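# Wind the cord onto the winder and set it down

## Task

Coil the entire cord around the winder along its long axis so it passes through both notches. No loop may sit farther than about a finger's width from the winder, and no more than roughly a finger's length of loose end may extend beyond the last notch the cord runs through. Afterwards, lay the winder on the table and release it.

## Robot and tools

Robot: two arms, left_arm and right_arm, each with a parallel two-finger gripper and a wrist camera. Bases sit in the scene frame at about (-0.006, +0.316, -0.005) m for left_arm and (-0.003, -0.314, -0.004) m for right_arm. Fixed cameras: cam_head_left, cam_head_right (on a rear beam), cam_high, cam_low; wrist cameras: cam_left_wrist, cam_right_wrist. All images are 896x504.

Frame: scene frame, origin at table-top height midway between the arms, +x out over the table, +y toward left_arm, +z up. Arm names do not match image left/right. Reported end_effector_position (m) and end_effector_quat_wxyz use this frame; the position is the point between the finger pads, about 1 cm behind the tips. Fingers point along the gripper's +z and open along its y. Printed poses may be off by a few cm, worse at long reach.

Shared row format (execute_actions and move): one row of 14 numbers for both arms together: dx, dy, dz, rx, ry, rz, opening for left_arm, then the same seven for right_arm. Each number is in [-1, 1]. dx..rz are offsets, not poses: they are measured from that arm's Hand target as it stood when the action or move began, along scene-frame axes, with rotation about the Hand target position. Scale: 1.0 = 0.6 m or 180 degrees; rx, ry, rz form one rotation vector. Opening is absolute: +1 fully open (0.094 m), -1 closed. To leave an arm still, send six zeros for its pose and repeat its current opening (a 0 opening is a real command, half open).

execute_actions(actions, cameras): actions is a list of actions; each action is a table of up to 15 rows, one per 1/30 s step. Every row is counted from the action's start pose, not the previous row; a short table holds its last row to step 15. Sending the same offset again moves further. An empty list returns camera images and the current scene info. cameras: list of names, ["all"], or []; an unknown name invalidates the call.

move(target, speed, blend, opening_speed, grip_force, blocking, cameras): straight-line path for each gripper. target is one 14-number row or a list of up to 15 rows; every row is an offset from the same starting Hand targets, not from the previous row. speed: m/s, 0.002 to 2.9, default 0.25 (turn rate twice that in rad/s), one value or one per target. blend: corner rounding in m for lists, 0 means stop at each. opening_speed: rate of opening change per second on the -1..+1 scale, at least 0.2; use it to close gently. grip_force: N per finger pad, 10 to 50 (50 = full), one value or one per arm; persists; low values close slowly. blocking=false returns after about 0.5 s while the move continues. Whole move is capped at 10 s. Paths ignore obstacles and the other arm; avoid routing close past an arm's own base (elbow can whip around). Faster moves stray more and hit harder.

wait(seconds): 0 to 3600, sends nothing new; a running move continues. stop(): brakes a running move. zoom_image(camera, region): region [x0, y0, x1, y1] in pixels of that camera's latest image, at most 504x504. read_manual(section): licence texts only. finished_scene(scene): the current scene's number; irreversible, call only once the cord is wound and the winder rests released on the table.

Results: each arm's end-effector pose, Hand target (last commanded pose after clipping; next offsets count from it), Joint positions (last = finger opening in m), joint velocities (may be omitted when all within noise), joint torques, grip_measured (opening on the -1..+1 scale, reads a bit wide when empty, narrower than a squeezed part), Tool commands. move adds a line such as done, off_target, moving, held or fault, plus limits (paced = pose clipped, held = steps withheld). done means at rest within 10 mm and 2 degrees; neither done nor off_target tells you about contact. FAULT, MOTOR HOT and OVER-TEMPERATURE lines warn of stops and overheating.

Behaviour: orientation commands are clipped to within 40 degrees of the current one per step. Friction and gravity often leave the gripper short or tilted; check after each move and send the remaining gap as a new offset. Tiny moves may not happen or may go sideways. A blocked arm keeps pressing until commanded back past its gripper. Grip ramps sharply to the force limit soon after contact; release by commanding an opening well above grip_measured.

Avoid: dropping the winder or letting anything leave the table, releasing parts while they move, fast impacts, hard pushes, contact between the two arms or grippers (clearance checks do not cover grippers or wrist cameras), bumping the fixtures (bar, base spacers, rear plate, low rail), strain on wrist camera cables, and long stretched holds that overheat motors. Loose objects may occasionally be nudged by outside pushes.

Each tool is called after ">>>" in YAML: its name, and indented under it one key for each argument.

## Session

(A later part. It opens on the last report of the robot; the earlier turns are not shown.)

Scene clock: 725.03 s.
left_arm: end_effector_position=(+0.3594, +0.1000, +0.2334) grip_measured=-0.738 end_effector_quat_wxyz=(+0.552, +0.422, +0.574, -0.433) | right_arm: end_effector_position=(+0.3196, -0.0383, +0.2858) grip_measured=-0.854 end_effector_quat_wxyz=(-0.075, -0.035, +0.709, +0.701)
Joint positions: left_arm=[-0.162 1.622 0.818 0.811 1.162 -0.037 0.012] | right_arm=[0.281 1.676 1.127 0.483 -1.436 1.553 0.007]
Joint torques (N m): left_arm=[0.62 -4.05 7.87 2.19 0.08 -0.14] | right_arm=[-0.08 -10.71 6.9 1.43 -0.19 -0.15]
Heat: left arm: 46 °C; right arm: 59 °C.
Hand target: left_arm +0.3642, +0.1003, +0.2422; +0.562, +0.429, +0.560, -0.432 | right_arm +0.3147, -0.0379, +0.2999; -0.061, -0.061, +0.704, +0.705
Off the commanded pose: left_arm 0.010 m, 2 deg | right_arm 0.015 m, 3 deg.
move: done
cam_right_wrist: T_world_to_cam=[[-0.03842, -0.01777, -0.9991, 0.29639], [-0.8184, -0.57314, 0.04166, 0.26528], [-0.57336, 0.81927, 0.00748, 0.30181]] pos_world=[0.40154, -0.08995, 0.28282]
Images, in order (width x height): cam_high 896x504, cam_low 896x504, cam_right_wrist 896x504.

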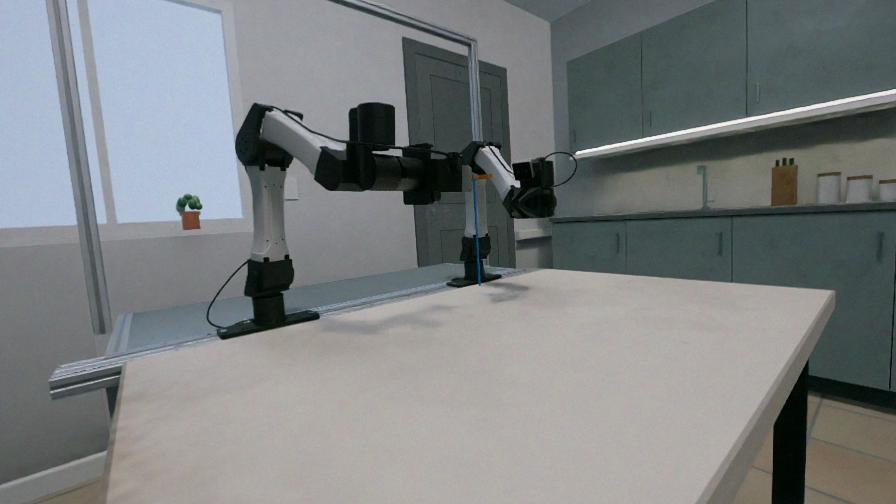

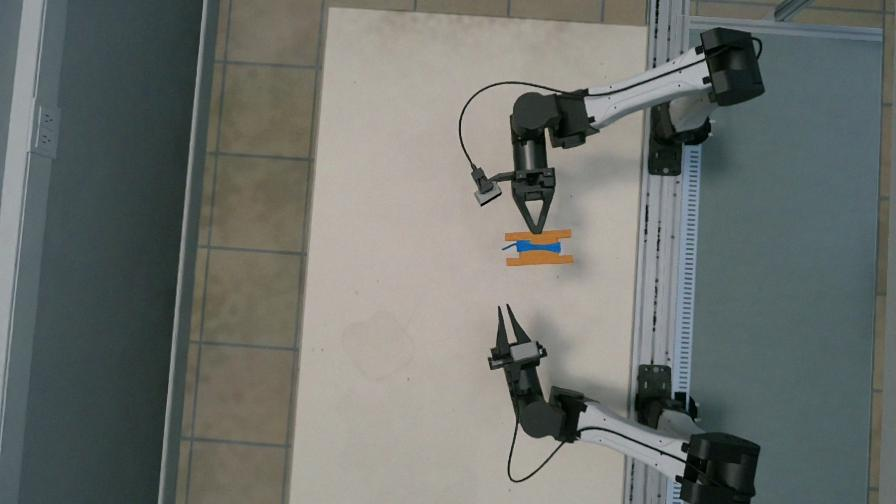

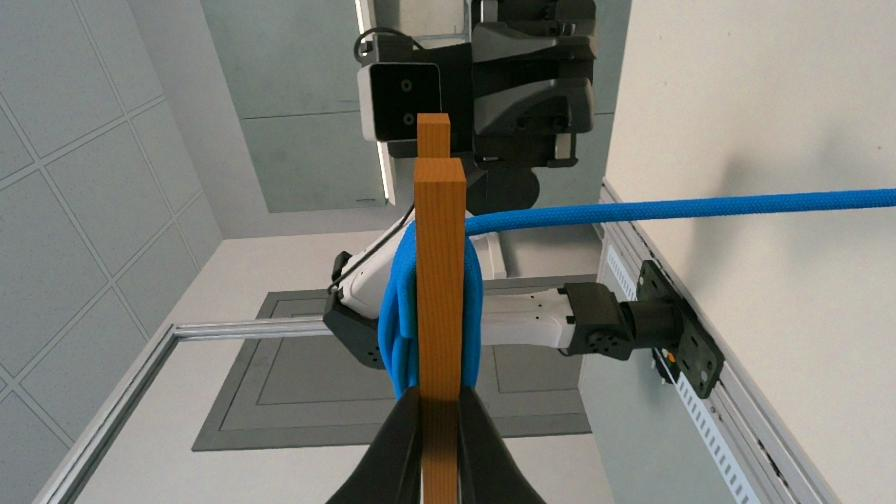

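>>> move:
  target:
    - [0,-0.1,-0.26,0,0,0,0,0,0,0,0,0,0,-1]
    - [0.003,-0.217,-0.26,0,0,0,0,0,0,0,0,0,0,-1]
    - [0.003,-0.217,-0.26,0,0,0,-1,0,0,0,0,0,0,-1]
  speed: 0.2
  cameras: ["cam_high","cam_left_wrist"]

>>> zoom_image:
  camera: "cam_high"
  region: [440, 220, 540, 300]

Scene clock: 734.90 s.
left_arm: end_effector_position=(+0.3584, -0.0293, +0.0900) grip_measured=-0.971 end_effector_quat_wxyz=(+0.560, +0.435, +0.554, -0.436) | right_arm: end_effector_position=(+0.3196, -0.0383, +0.2858) grip_measured=-0.854 end_effector_quat_wxyz=(-0.075, -0.035, +0.709, +0.701)
Joint positions: left_arm=[-0.521 2.23 0.873 1.393 0.83 -0.022 0.001] | right_arm=[0.281 1.676 1.127 0.483 -1.436 1.553 0.007]
Joint torques (N m): left_arm=[0.27 -6.17 5.35 1.99 -0.27 -0.03] | right_arm=[-0.1 -10.95 6.87 1.53 -0.25 -0.22]
Heat: left arm: 45 °C; right arm: 59 °C.
Hand target: left_arm +0.3659, -0.0299, +0.0862; +0.562, +0.429, +0.560, -0.432 | right_arm +0.3147, -0.0379, +0.2999; -0.061, -0.061, +0.704, +0.705
Off the commanded pose: left_arm 0.009 m, 1 deg | right_arm 0.015 m, 3 deg.
move: done
cam_left_wrist: T_world_to_cam=[[-0.97513, -0.22027, -0.02448, 0.34583], [-0.06904, 0.40688, -0.91087, 0.15754], [0.2106, -0.88652, -0.41197, 0.026]] pos_world=[0.34263, 0.03512, 0.16268]

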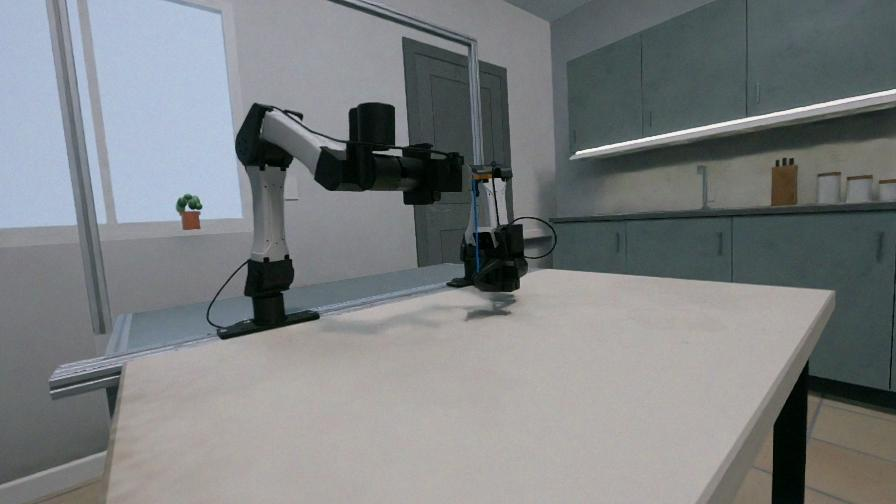

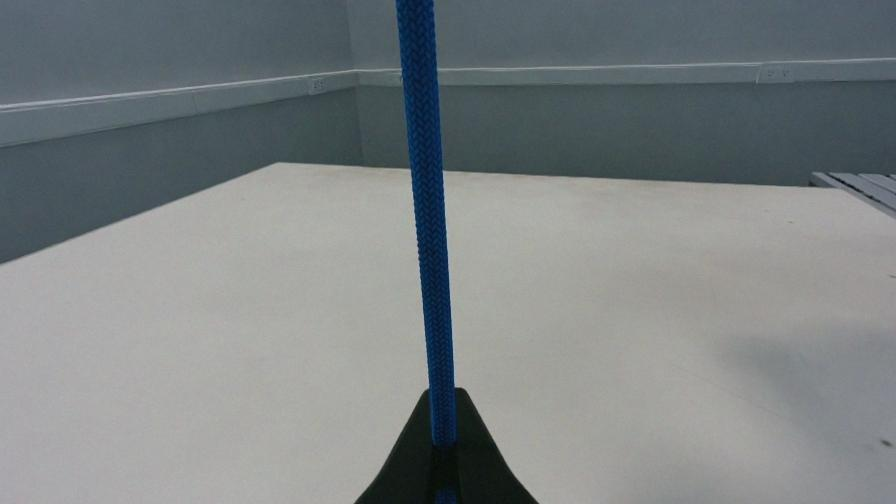

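Scaled by 5.040 from the camera's image (finer frame: 1280x720).

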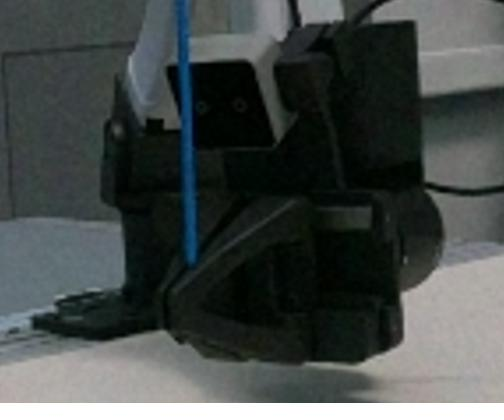

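>>> move:
  target:
    - [-0.15,-0.017,0.075,0,0,0,-1,0,0,0,0,0,0,-1]
    - [-0.256,-0.034,0.178,0,0,0,-1,0,0,0,0,0,0,-1]
    - [-0.301,-0.04,0.316,0,0,0,-1,0,0,0,0,0,0,-1]
    - [-0.268,-0.036,0.412,0,0,0,-1,0,0,0,0,0,0,-1]
    - [-0.2,-0.022,0.475,0,0,0,-1,0,0,0,0,0,0,-1]
    - [-0.12,-0.006,0.495,0,0,0,-1,0,0,0,0,0,0,-1]
    - [-0.03,0.01,0.475,0,0,0,-1,0,0,0,0,0,0,-1]
    - [0.03,0.02,0.41,0,0,0,-1,0,0,0,0,0,0,-1]
  speed: 0.18
  blend: 0.015
  cameras: ["cam_low","cam_right_wrist"]

>>> zoom_image:
  camera: "cam_low"
  region: [450, 200, 600, 320]

Scene clock: 750.60 s.
left_arm: end_effector_position=(+0.3553, -0.0251, +0.3212) grip_measured=-0.974 end_effector_quat_wxyz=(+0.521, +0.451, +0.558, -0.461) | right_arm: end_effector_position=(+0.3355, -0.0398, +0.2848) grip_measured=-0.854 end_effector_quat_wxyz=(-0.044, -0.005, +0.712, +0.701)
Joint positions: left_arm=[-0.483 1.669 1.273 0.375 0.945 -0.026 0.001] | right_arm=[0.272 1.676 1.127 0.483 -1.359 1.553 0.007]
Joint torques (N m): left_arm=[2.77 -4.49 8.83 2.52 -0.81 0] | right_arm=[0.65 -10.52 6.97 1.53 -1.2 -0.26]
Heat: left arm: 44 °C; right arm: 59 °C.
Hand target: left_arm +0.3839, -0.0180, +0.3322; +0.562, +0.429, +0.560, -0.432 | right_arm +0.3148, -0.0379, +0.2999; -0.061, -0.061, +0.704, +0.705
Off the commanded pose: left_arm 0.031 m, 6 deg | right_arm 0.026 m, 7 deg.
move: off_target (left_arm)
cam_right_wrist: T_world_to_cam=[[-0.03827, -0.02007, -0.99907, 0.29588], [-0.86483, -0.5002, 0.04317, 0.29552], [-0.5006, 0.86568, 0.00178, 0.29116]] pos_world=[0.41265, -0.0983, 0.28232]

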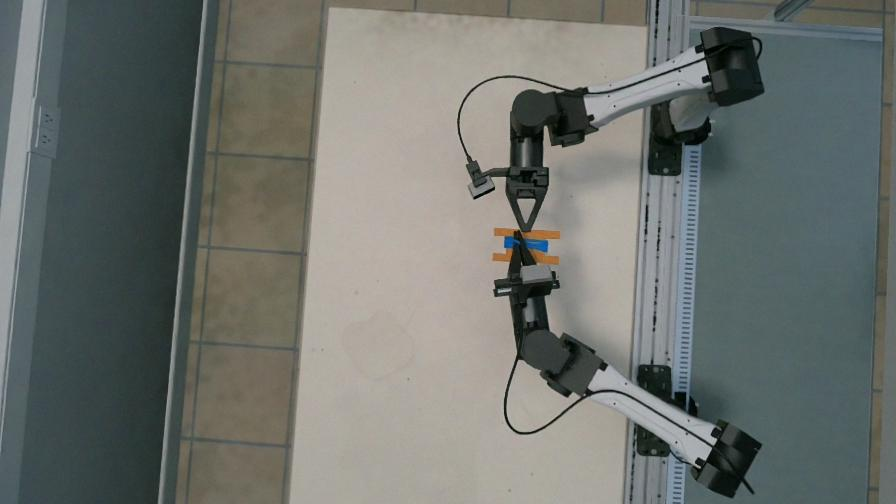

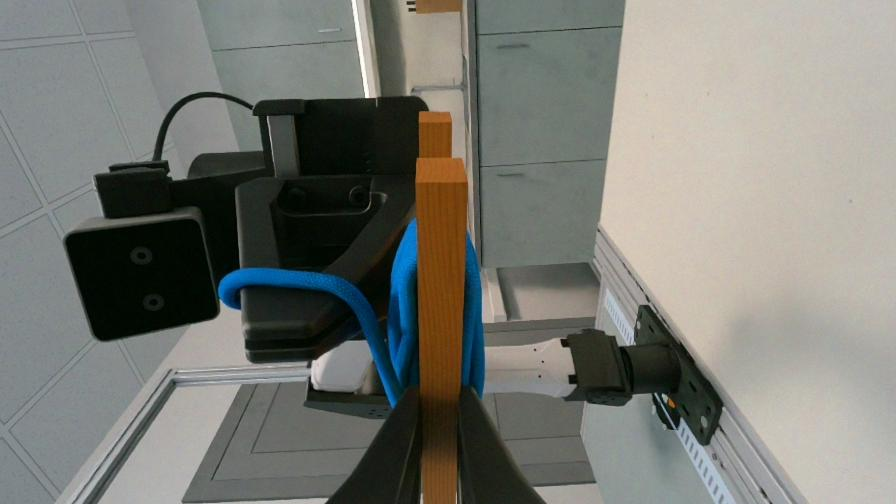

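Scaled by 3.360 from the camera's image (finer frame: 1280x720).

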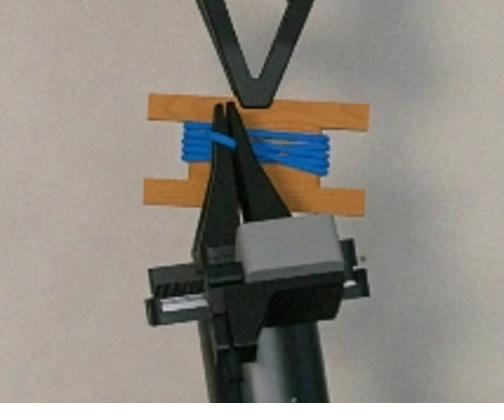

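>>> move:
  target:
    - [0.03,-0.005,-0.03,0,0,0,-0.93,0,0,0,0,0,0,-1]
    - [0.1,-0.005,-0.035,0,0,0,-0.92,0,0,0,0,0,0,-1]
  speed: 0.06
  blend: [0.01,0]
  grip_force: [10,50]
  cameras: ["cam_low","cam_right_wrist"]

>>> zoom_image:
  camera: "cam_low"
  region: [450, 200, 600, 320]

Scene clock: 761.57 s.
left_arm: end_effector_position=(+0.4366, -0.0183, +0.3079) grip_measured=-0.922 end_effector_quat_wxyz=(+0.554, +0.430, +0.562, -0.439) | right_arm: end_effector_position=(+0.3200, -0.0386, +0.2844) grip_measured=-0.854 end_effector_quat_wxyz=(-0.077, -0.031, +0.710, +0.700)
Joint positions: left_arm=[-0.406 1.909 1.48 0.456 0.941 -0.04 0.004] | right_arm=[0.28 1.676 1.127 0.468 -1.435 1.547 0.007]
Joint torques (N m): left_arm=[-0.21 -6.56 8.96 1.94 -0.24 0.11] | right_arm=[0.02 -11.03 7.09 1.5 -0.19 -0.22]
Heat: left arm: 45 °C; right arm: 59 °C.
Hand target: left_arm +0.4439, -0.0210, +0.3113; +0.562, +0.429, +0.560, -0.432 | right_arm +0.3148, -0.0379, +0.2999; -0.060, -0.061, +0.704, +0.705
Off the commanded pose: left_arm 0.008 m, 1 deg | right_arm 0.016 m, 4 deg.
grip_force (N): 10, 50
move: done; target 2's new opening was sent with left_arm's hand 0.056 m and 11 deg from that target
cam_right_wrist: T_world_to_cam=[[-0.04661, -0.02102, -0.99869, 0.29737], [-0.81927, -0.5712, 0.05026, 0.26336], [-0.57151, 0.82054, 0.0094, 0.30118]] pos_world=[0.40175, -0.09045, 0.28092]

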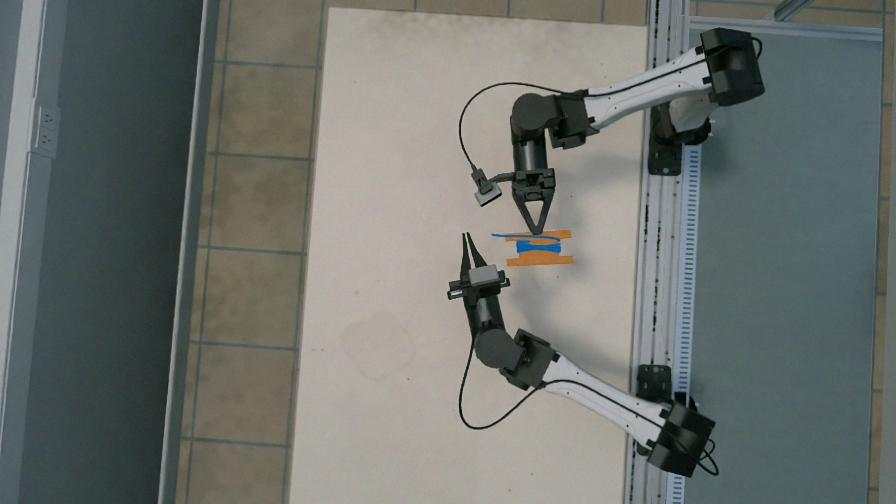

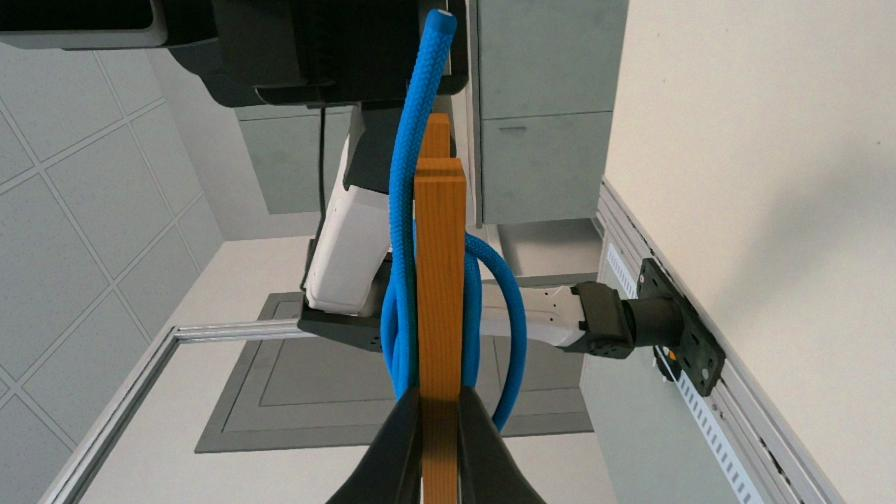

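Scaled by 3.360 from the camera's image (finer frame: 1280x720).

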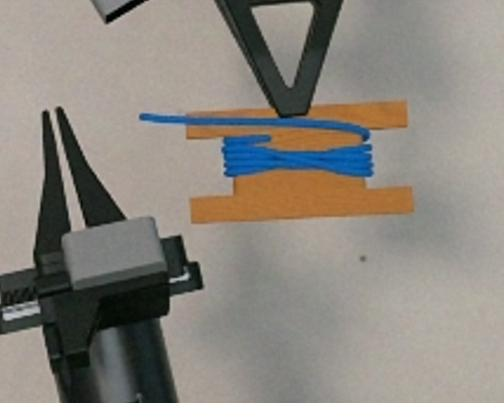

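>>> move:
  target: [-0.14,0.25,0.16,0,0,0.4167,-0.7,0,0,0,0,0,0,-1]
  grip_force: 50

>>> move:
  target: [0,0,0,0,0.25,0,-0.7,0,0,0,0,0,0,-1]

>>> move:
  target: [-0.01,-0.29,-0.09,0,0,0,-0.65,0,0,0,0,0,0,-1]
  cameras: ["cam_low","cam_left_wrist","cam_right_wrist"]

>>> zoom_image:
  camera: "cam_left_wrist"
  region: [280, 130, 680, 500]

Scene clock: 777.20 s.
left_arm: end_effector_position=(+0.3659, +0.1237, +0.3842) grip_measured=-0.702 end_effector_quat_wxyz=(+0.695, +0.012, +0.719, +0.005) | right_arm: end_effector_position=(+0.3200, -0.0386, +0.2847) grip_measured=-0.854 end_effector_quat_wxyz=(-0.076, -0.033, +0.710, +0.700)
Joint positions: left_arm=[-0.776 1.282 1.183 0.059 -0.741 -0.022 0.014] | right_arm=[0.28 1.676 1.127 0.471 -1.435 1.547 0.007]
Joint torques (N m): left_arm=[-0.47 -5.19 9.06 2 -0.28 0.11] | right_arm=[-0.21 -11.17 7.1 1.55 -0.2 -0.17]
Heat: left arm: 46 °C; right arm: 60 °C.
Hand target: left_arm +0.3599, +0.1290, +0.4072; +0.709, +0.000, +0.706, +0.000 | right_arm +0.3148, -0.0379, +0.2999; -0.060, -0.061, +0.704, +0.705
Off the commanded pose: left_arm 0.024 m, 3 deg | right_arm 0.016 m, 4 deg.
move: off_target (left_arm)

Scene clock: 779.80 s.
left_arm: end_effector_position=(+0.3576, +0.1297, +0.4075) grip_measured=-0.702 end_effector_quat_wxyz=(+0.423, +0.013, +0.906, -0.009) | right_arm: end_effector_position=(+0.3200, -0.0386, +0.2847) grip_measured=-0.854 end_effector_quat_wxyz=(-0.076, -0.033, +0.710, +0.700)
Joint positions: left_arm=[-0.67 1.892 2.681 -1.575 -0.446 -0.437 0.014] | right_arm=[0.28 1.676 1.127 0.471 -1.435 1.547 0.007]
Joint torques (N m): left_arm=[0.79 -4.46 5.55 1.75 -0.17 -0.15] | right_arm=[-0.01 -10.95 6.83 1.58 -0.22 -0.14]
Heat: left arm: 46 °C; right arm: 60 °C.
Hand target: left_arm +0.3599, +0.1291, +0.4073; +0.385, +0.000, +0.923, +0.000 | right_arm +0.3148, -0.0379, +0.2999; -0.060, -0.061, +0.704, +0.705
Off the commanded pose: left_arm 0.002 m, 5 deg | right_arm 0.016 m, 4 deg.
joint sent to its limit (left arm) — joint 4 (wrist pitch), lower limit. The joint targets are off in orientation, not in position.
move: off_target (left_arm)

Scene clock: 781.43 s.
left_arm: end_effector_position=(+0.3468, -0.0422, +0.3455) grip_measured=-0.652 end_effector_quat_wxyz=(+0.441, +0.041, +0.895, -0.051) | right_arm: end_effector_position=(+0.3200, -0.0386, +0.2847) grip_measured=-0.854 end_effector_quat_wxyz=(-0.076, -0.033, +0.710, +0.700)
Joint positions: left_arm=[-1.016 2.215 2.842 -1.46 -0.623 -0.66 0.016] | right_arm=[0.28 1.676 1.127 0.471 -1.435 1.547 0.007]
Joint torques (N m): left_arm=[0.36 -7.25 6.31 1.95 -0.59 -0.12] | right_arm=[0.03 -10.89 7.06 1.59 -0.27 -0.13]
Heat: left arm: 46 °C; right arm: 60 °C.
Hand target: left_arm +0.3539, -0.0449, +0.3532; +0.385, +0.000, +0.923, +0.000 | right_arm +0.3148, -0.0379, +0.2999; -0.060, -0.061, +0.704, +0.705
Off the commanded pose: left_arm 0.011 m, 10 deg | right_arm 0.016 m, 4 deg.
elbow stopped short (left arm): the move would have taken joint 3 (elbow) straighter than the controller allows.
move: off_target (left_arm)
cam_left_wrist: T_world_to_cam=[[-0.14811, -0.98761, 0.05181, -0.00766], [-0.87631, 0.10677, -0.46977, 0.50962], [0.45842, -0.11498, -0.88126, 0.23104]] pos_world=[0.33953, -0.03541, 0.44341]
cam_right_wrist: T_world_to_cam=[[-0.04296, -0.01998, -0.99888, 0.29666], [-0.81919, -0.57162, 0.04666, 0.26435], [-0.57191, 0.82028, 0.00819, 0.30171]] pos_world=[0.40184, -0.09045, 0.28152]

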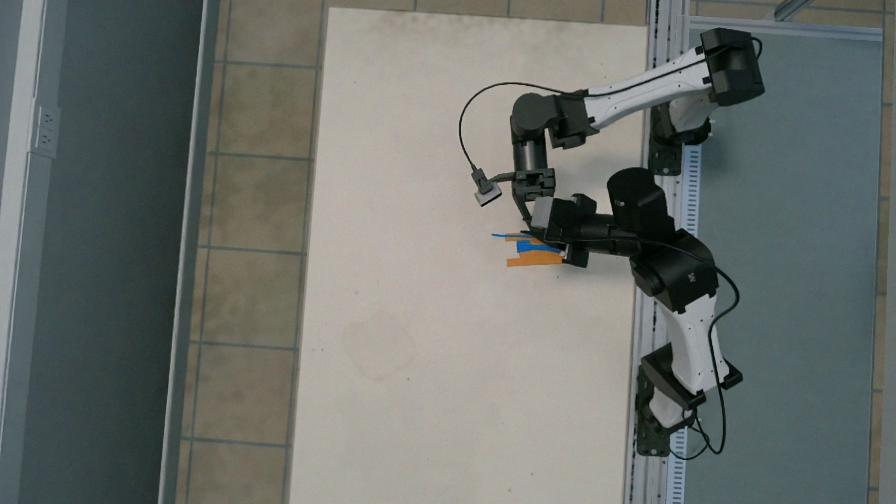

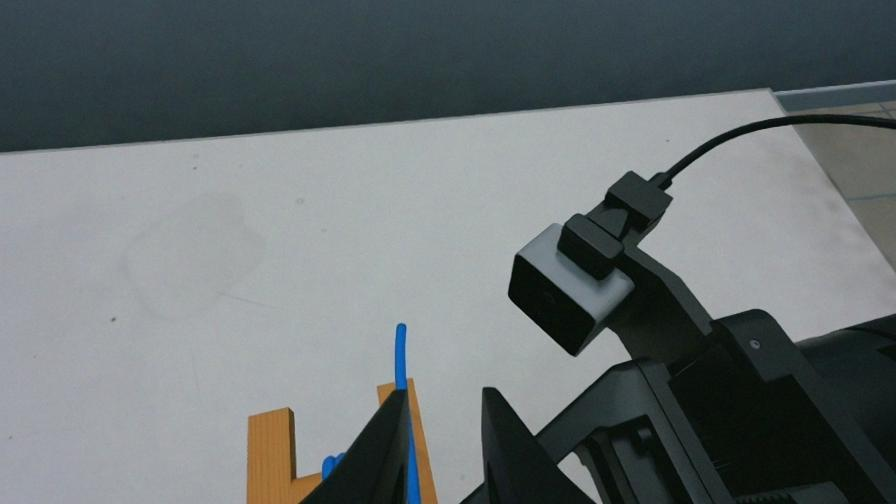

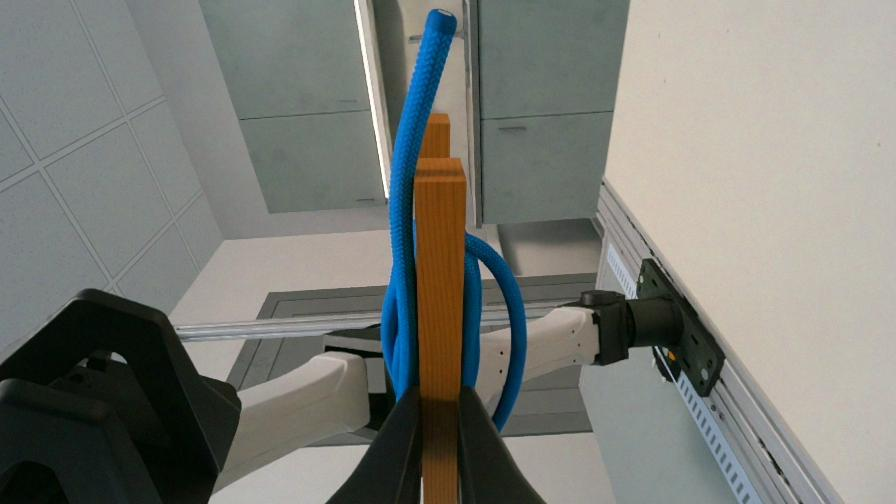

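Scaled by 1.260 from the camera's image (finer frame: 1280x720).

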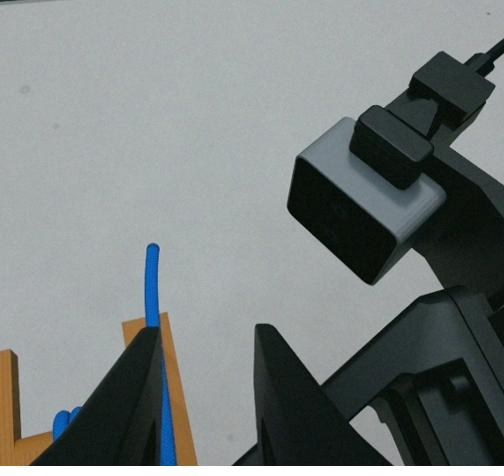

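>>> move:
  target:
    - [0.04,0.015,-0.04,0,0,0,-0.72,0,0,0,0,0,0,-1]
    - [0.04,0.015,-0.088,0,0,0,-0.72,0,0,0,0,0,0,-1]
  speed: 0.1
  cameras: ["cam_left_wrist","cam_right_wrist"]

Scene clock: 790.47 s.
left_arm: end_effector_position=(+0.3749, -0.0352, +0.3038) grip_measured=-0.718 end_effector_quat_wxyz=(+0.412, +0.015, +0.911, -0.016) | right_arm: end_effector_position=(+0.3200, -0.0386, +0.2847) grip_measured=-0.854 end_effector_quat_wxyz=(-0.076, -0.033, +0.710, +0.700)
Joint positions: left_arm=[-0.958 2.297 2.842 -1.473 -0.611 -0.699 0.013] | right_arm=[0.28 1.676 1.127 0.471 -1.435 1.547 0.007]
Joint torques (N m): left_arm=[0.72 -7.38 6.58 1.41 -0.32 -0.16] | right_arm=[-0.01 -10.97 7.16 1.56 -0.24 -0.19]
Heat: left arm: 45 °C; right arm: 60 °C.
Hand target: left_arm +0.3779, -0.0359, +0.3005; +0.385, +0.000, +0.923, +0.000 | right_arm +0.3148, -0.0379, +0.2999; -0.060, -0.061, +0.704, +0.705
Off the commanded pose: left_arm 0.005 m, 4 deg | right_arm 0.016 m, 4 deg.
elbow stopped short (left arm): the move would have taken joint 3 (elbow) straighter than the controller allows.
move: off_target (left_arm)
cam_left_wrist: T_world_to_cam=[[-0.07118, -0.99734, 0.0159, -0.01262], [-0.91094, 0.0585, -0.40836, 0.50652], [0.40634, -0.04355, -0.91268, 0.21378]] pos_world=[0.37365, -0.03291, 0.40216]
cam_right_wrist: T_world_to_cam=[[-0.04296, -0.01998, -0.99888, 0.29666], [-0.81919, -0.57162, 0.04666, 0.26435], [-0.57191, 0.82028, 0.00819, 0.30171]] pos_world=[0.40184, -0.09045, 0.28152]

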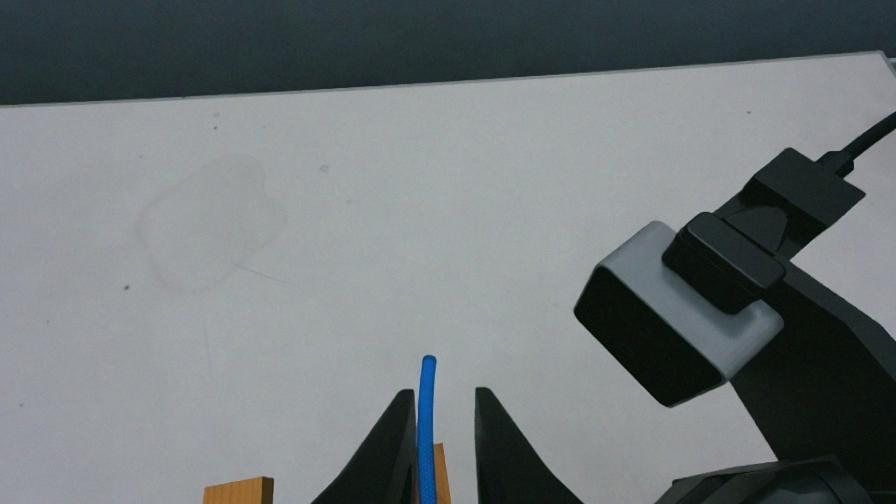

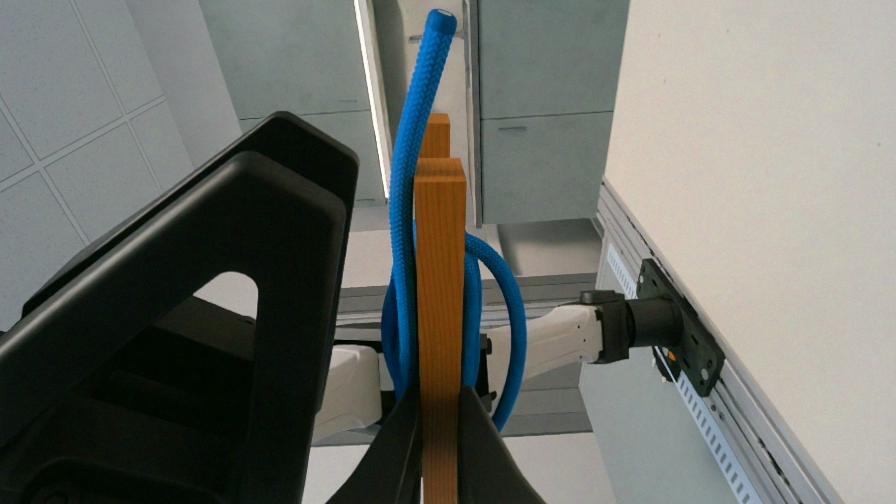

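>>> move:
  target:
    - [0.004,0.006,-0.028,0,0,0,-0.72,0,0,0,0,0,0,-1]
    - [0.004,0.006,-0.028,0,0,0,-1,0,0,0,0,0,0,-1]
    - [0.01,0.008,0.0,0,0,0,-1,0,0,0,0,0,0,-1]
  speed: 0.08
  cameras: ["cam_left_wrist","cam_right_wrist"]

Scene clock: 799.87 s.
left_arm: end_effector_position=(+0.3803, -0.0302, +0.2919) grip_measured=-0.969 end_effector_quat_wxyz=(+0.400, +0.009, +0.916, -0.005) | right_arm: end_effector_position=(+0.3196, -0.0387, +0.2848) grip_measured=-0.854 end_effector_quat_wxyz=(-0.077, -0.033, +0.709, +0.700)
Joint positions: left_arm=[-0.942 2.316 2.842 -1.491 -0.604 -0.711 0.001] | right_arm=[0.28 1.676 1.127 0.471 -1.438 1.547 0.007]
Joint torques (N m): left_arm=[0.9 -8.98 6.52 1.62 -0.28 0.11] | right_arm=[-0.2 -10.92 6.99 1.49 -0.19 -0.23]
Heat: left arm: 45 °C; right arm: 60 °C.
Hand target: left_arm +0.3839, -0.0312, +0.3004; +0.385, +0.000, +0.923, +0.000 | right_arm +0.3148, -0.0379, +0.2999; -0.060, -0.061, +0.704, +0.705
Off the commanded pose: left_arm 0.009 m, 2 deg | right_arm 0.016 m, 4 deg.
elbow stopped short (left arm): the move would have taken joint 3 (elbow) straighter than the controller allows.
move: done
cam_left_wrist: T_world_to_cam=[[-0.04981, -0.99876, 0.00093, -0.01082], [-0.92256, 0.04565, -0.38314, 0.50295], [0.38262, -0.01994, -0.92369, 0.21388]] pos_world=[0.38163, -0.02951, 0.39027]
cam_right_wrist: T_world_to_cam=[[-0.04294, -0.01985, -0.99888, 0.29665], [-0.81787, -0.57351, 0.04656, 0.26349], [-0.5738, 0.81896, 0.00839, 0.30204]] pos_world=[0.40155, -0.09035, 0.28152]

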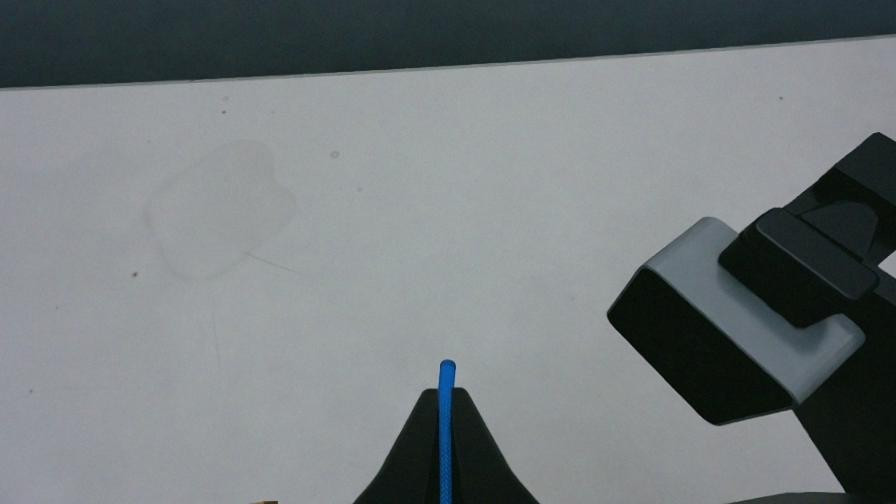

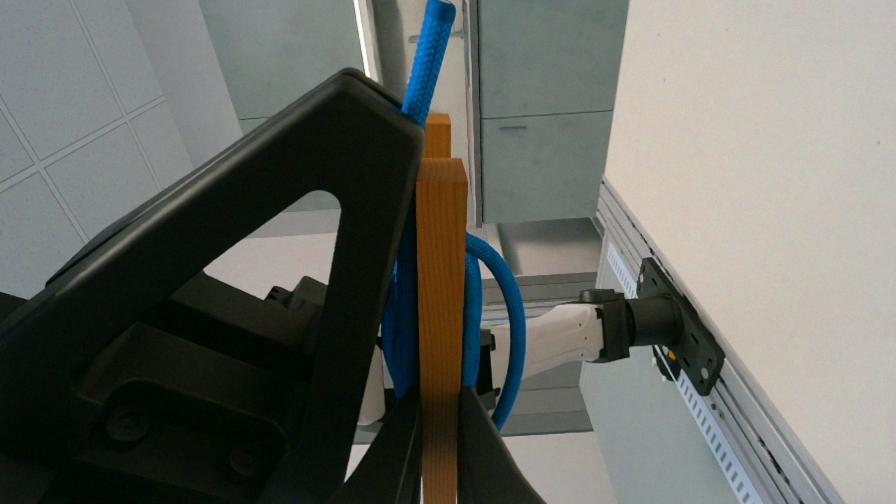

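>>> move:
  target:
    - [0.01,0.005,0.04,0,0,0,-1,0,0,0,0,0,0,-1]
    - [0.02,0.045,0.04,0,0,0,-1,0,0,0,0,0,0,-1]
    - [0.055,0.045,-0.005,0,0,0,-1,0,0,0,0,0,0,-1]
    - [0.06,0.045,-0.035,0,0,0,-1,0,0,0,0,0,0,-1]
  speed: 0.08
  cameras: ["cam_left_wrist","cam_right_wrist"]

Scene clock: 808.70 s.
left_arm: end_effector_position=(+0.4009, -0.0144, +0.2863) grip_measured=-0.970 end_effector_quat_wxyz=(+0.376, +0.020, +0.926, -0.018) | right_arm: end_effector_position=(+0.3267, -0.0377, +0.2842) grip_measured=-0.854 end_effector_quat_wxyz=(-0.062, -0.019, +0.711, +0.700)
Joint positions: left_arm=[-0.86 2.316 2.842 -1.474 -0.499 -0.637 0.001] | right_arm=[0.28 1.676 1.127 0.472 -1.396 1.547 0.007]
Joint torques (N m): left_arm=[3.07 -7.16 4.59 1.8 -0.72 -0.04] | right_arm=[-0.27 -10.86 7.06 1.54 -0.69 -0.24]
Heat: left arm: 46 °C; right arm: 60 °C.
Hand target: left_arm +0.4199, -0.0042, +0.2794; +0.385, +0.000, +0.923, +0.000 | right_arm +0.3148, -0.0379, +0.2999; -0.060, -0.061, +0.704, +0.705
Off the commanded pose: left_arm 0.023 m, 3 deg | right_arm 0.020 m, 5 deg.
elbow stopped short (left arm): the move would have taken joint 3 (elbow) straighter than the controller allows.
move: off_target (left_arm)
cam_left_wrist: T_world_to_cam=[[-0.07957, -0.99665, 0.01888, 0.0128], [-0.93983, 0.06869, -0.33468, 0.51251], [0.33226, -0.04437, -0.94214, 0.22636]] pos_world=[0.40748, -0.01241, 0.38455]
cam_right_wrist: T_world_to_cam=[[-0.04221, -0.02137, -0.99888, 0.29618], [-0.84082, -0.53927, 0.04707, 0.2785], [-0.53967, 0.84186, 0.00479, 0.29599]] pos_world=[0.4064, -0.09267, 0.28132]

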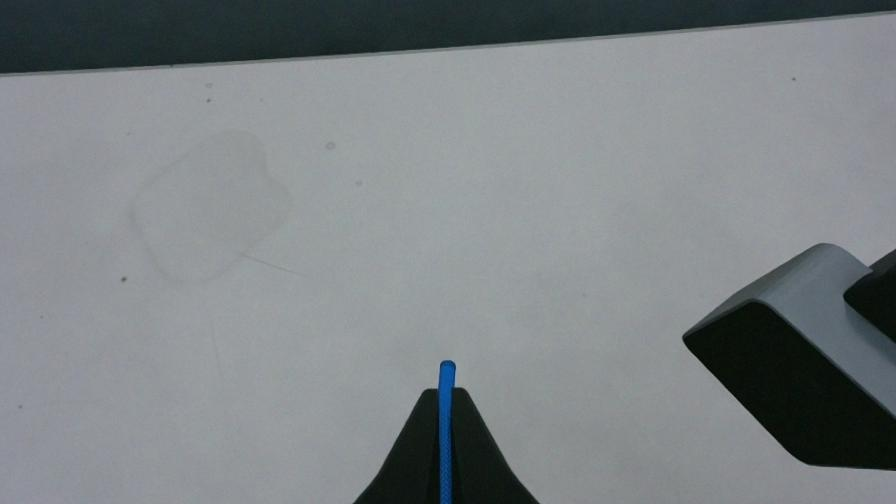

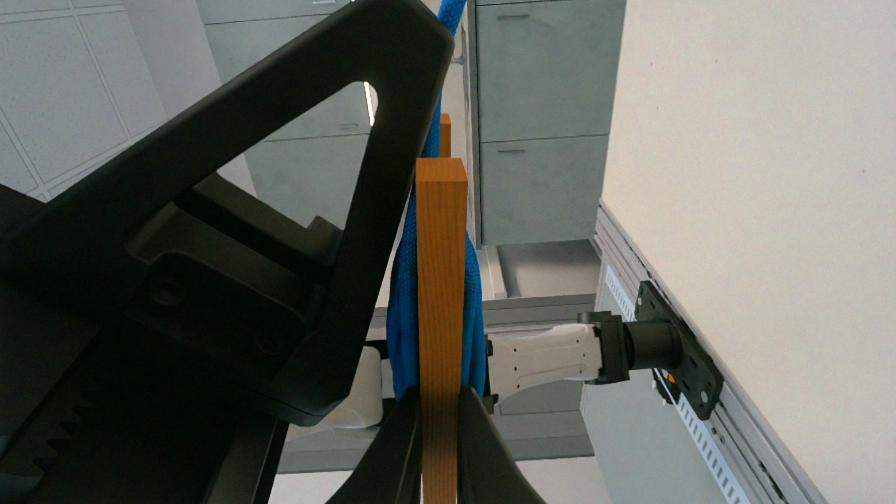

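>>> move:
  target:
    - [-0.025,-0.01,-0.005,0,0,0,-1,0,0,0,0,0,0,-1]
    - [-0.025,-0.01,-0.005,0,0,0,-0.78,0,0,0,0,0,0,-1]
    - [-0.025,-0.01,0.1,0,0,0,-0.78,0,0,0,0,0,0,-1]
    - [-0.1,0.25,0.2,0,0,0,-0.78,0,0,0,0,0,0,-1]
  speed: 0.15
  cameras: ["cam_low","cam_right_wrist"]

>>> zoom_image:
  camera: "cam_low"
  region: [450, 200, 600, 320]

Scene clock: 818.20 s.
left_arm: end_effector_position=(+0.3678, +0.1407, +0.3901) grip_measured=-0.782 end_effector_quat_wxyz=(+0.397, -0.001, +0.918, -0.001) | right_arm: end_effector_position=(+0.3199, -0.0386, +0.2847) grip_measured=-0.854 end_effector_quat_wxyz=(-0.072, -0.037, +0.709, +0.700)
Joint positions: left_arm=[-0.62 1.9 2.639 -1.576 -0.411 -0.445 0.01] | right_arm=[0.28 1.676 1.127 0.471 -1.436 1.534 0.007]
Joint torques (N m): left_arm=[0.54 -8.09 3.6 1.66 -0.18 0.11] | right_arm=[-0.14 -11 7.1 1.53 -0.17 -0.04]
Heat: left arm: 47 °C; right arm: 60 °C.
Hand target: left_arm +0.3598, +0.1458, +0.3995; +0.385, +0.000, +0.923, +0.000 | right_arm +0.3147, -0.0379, +0.2999; -0.061, -0.061, +0.704, +0.705
Off the commanded pose: left_arm 0.013 m, 2 deg | right_arm 0.016 m, 3 deg.
elbow stopped short (left arm): the move would have taken joint 3 (elbow) straighter than the controller allows.
joint sent to its limit (left arm) — joint 4 (wrist pitch), lower limit. The joint targets still meet the commanded pose.
move: off_target (left_arm)
cam_right_wrist: T_world_to_cam=[[-0.03088, -0.01807, -0.99936, 0.29302], [-0.81943, -0.57207, 0.03567, 0.2675], [-0.57234, 0.82001, 0.00286, 0.30326]] pos_world=[0.40182, -0.09036, 0.28242]

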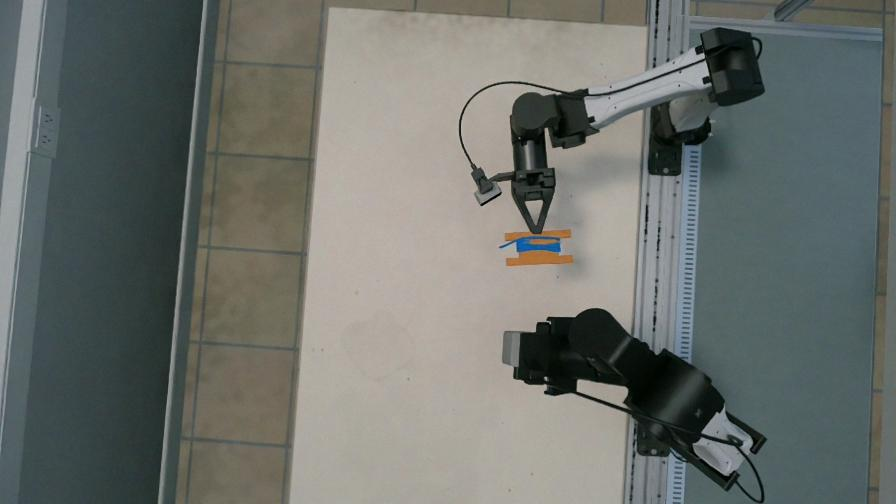

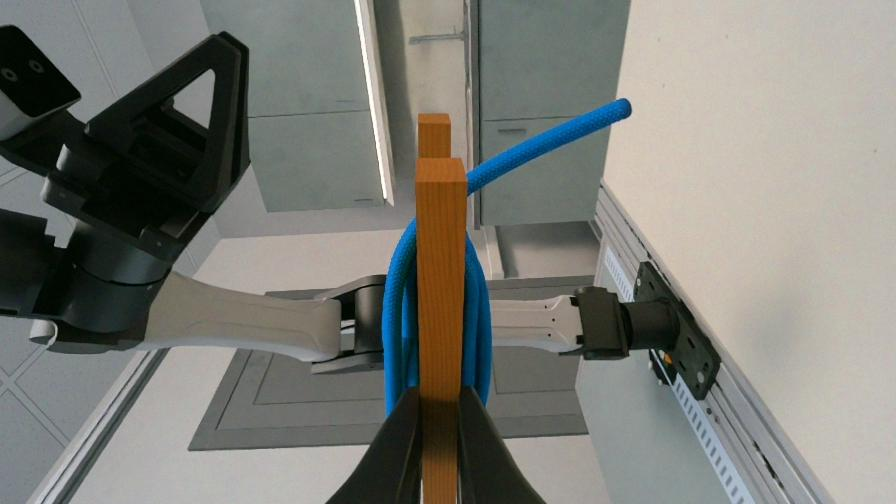

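Scaled by 3.360 from the camera's image (finer frame: 1280x720).

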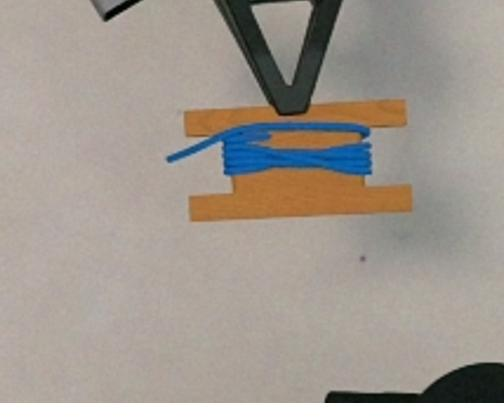

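>>> move:
  target: [0,0.08,0.0,0,0,0,-0.78,0.0765,-0.137,-0.166,-0.1556,0.0368,-0.25,-1]
  speed: 0.13

>>> move:
  target: [0,0,0,0,0,0,-0.78,0,0,-0.235,0,0,0,-1]
  speed: 0.12
  cameras: ["cam_high","cam_low"]

>>> zoom_image:
  camera: "cam_high"
  region: [400, 200, 580, 340]

>>> zoom_image:
  camera: "cam_low"
  region: [430, 180, 600, 320]

Scene clock: 829.20 s.
left_arm: end_effector_position=(+0.3700, +0.1884, +0.3888) grip_measured=-0.782 end_effector_quat_wxyz=(+0.377, -0.003, +0.926, +0.006) | right_arm: end_effector_position=(+0.3641, -0.1206, +0.1868) grip_measured=-0.854 end_effector_quat_wxyz=(+0.146, +0.270, +0.820, +0.483)
Joint positions: left_arm=[-0.471 1.832 2.562 -1.577 -0.309 -0.342 0.01] | right_arm=[0.235 1.415 0.969 -0.186 -0.607 1.19 0.007]
Joint torques (N m): left_arm=[0.75 -8.1 3.6 1.69 -0.13 0.12] | right_arm=[0.21 -10.82 5.78 1.54 -0.08 0]
Heat: left arm: 47 °C; right arm: 61 °C.
Hand target: left_arm +0.3598, +0.1939, +0.3995; +0.385, -0.001, +0.923, +0.000 | right_arm +0.3607, -0.1201, +0.2003; +0.159, +0.266, +0.815, +0.490
Off the commanded pose: left_arm 0.016 m, 1 deg | right_arm 0.014 m, 2 deg.
joint sent to its limit (left arm) — joint 4 (wrist pitch), lower limit. The joint targets still meet the commanded pose.
move: off_target (left_arm, right_arm)

Scene clock: 831.37 s.
left_arm: end_effector_position=(+0.3700, +0.1884, +0.3888) grip_measured=-0.782 end_effector_quat_wxyz=(+0.377, -0.003, +0.926, +0.006) | right_arm: end_effector_position=(+0.3588, -0.1217, +0.0629) grip_measured=-0.854 end_effector_quat_wxyz=(+0.157, +0.264, +0.816, +0.490)
Joint positions: left_arm=[-0.471 1.832 2.562 -1.577 -0.309 -0.342 0.01] | right_arm=[0.235 1.663 0.612 0.447 -0.607 1.19 0.007]
Joint torques (N m): left_arm=[0.73 -8.05 3.62 1.67 -0.14 0.12] | right_arm=[0.12 -5.45 4.41 1.83 -0.07 -0.05]
Heat: left arm: 47 °C; right arm: 61 °C.
Hand target: left_arm +0.3598, +0.1939, +0.3995; +0.385, +0.000, +0.923, +0.000 | right_arm +0.3607, -0.1201, +0.0592; +0.159, +0.266, +0.815, +0.490
Off the commanded pose: left_arm 0.016 m, 1 deg | right_arm 0.004 m, 0 deg.
joint sent to its limit (left arm) — joint 4 (wrist pitch), lower limit. The joint targets still meet the commanded pose.
move: done

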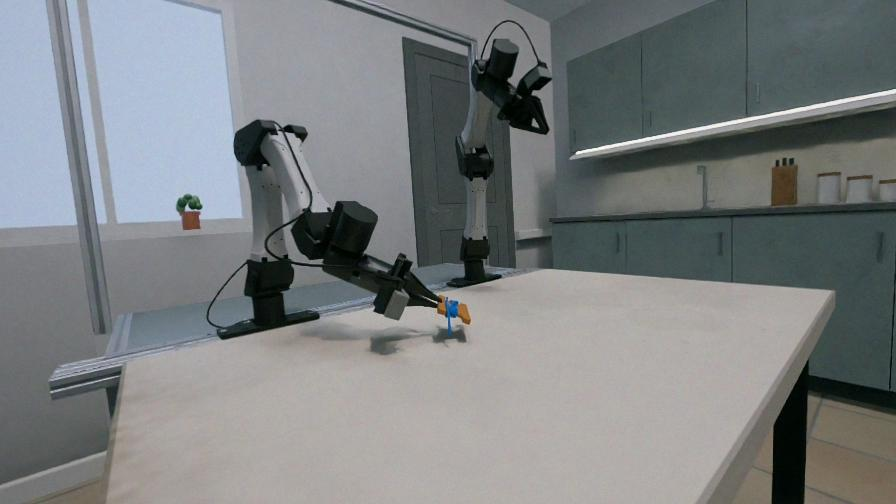

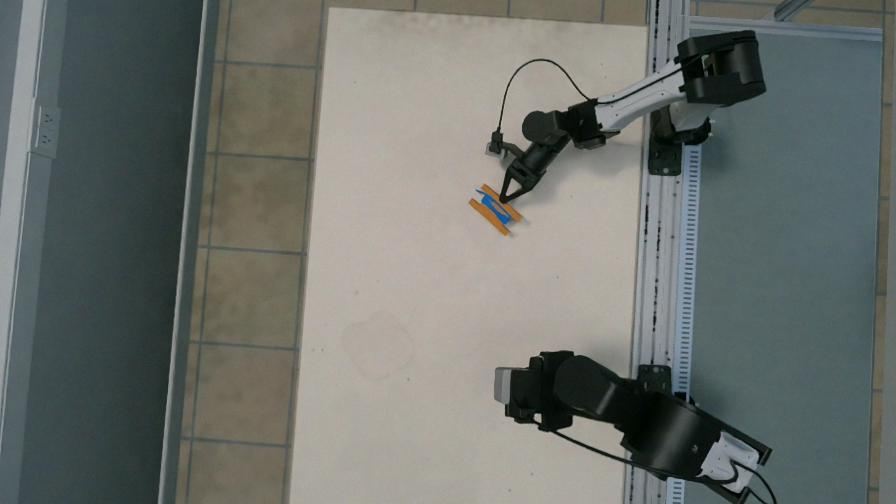

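Scaled by 2.800 from the camera's image (finer frame: 1280x720).

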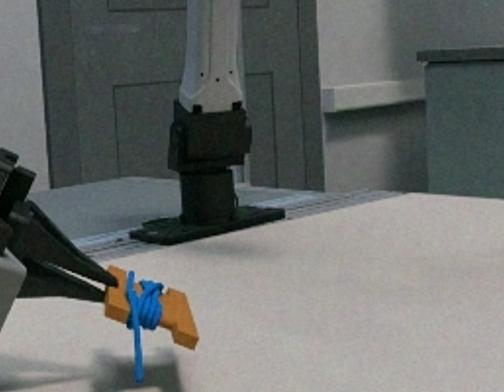

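Scaled by 2.965 from the camera's image (finer frame: 1280x720).

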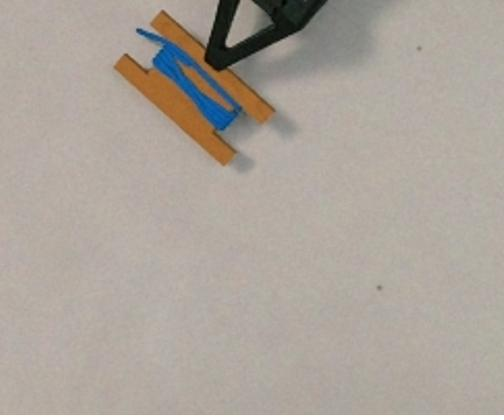

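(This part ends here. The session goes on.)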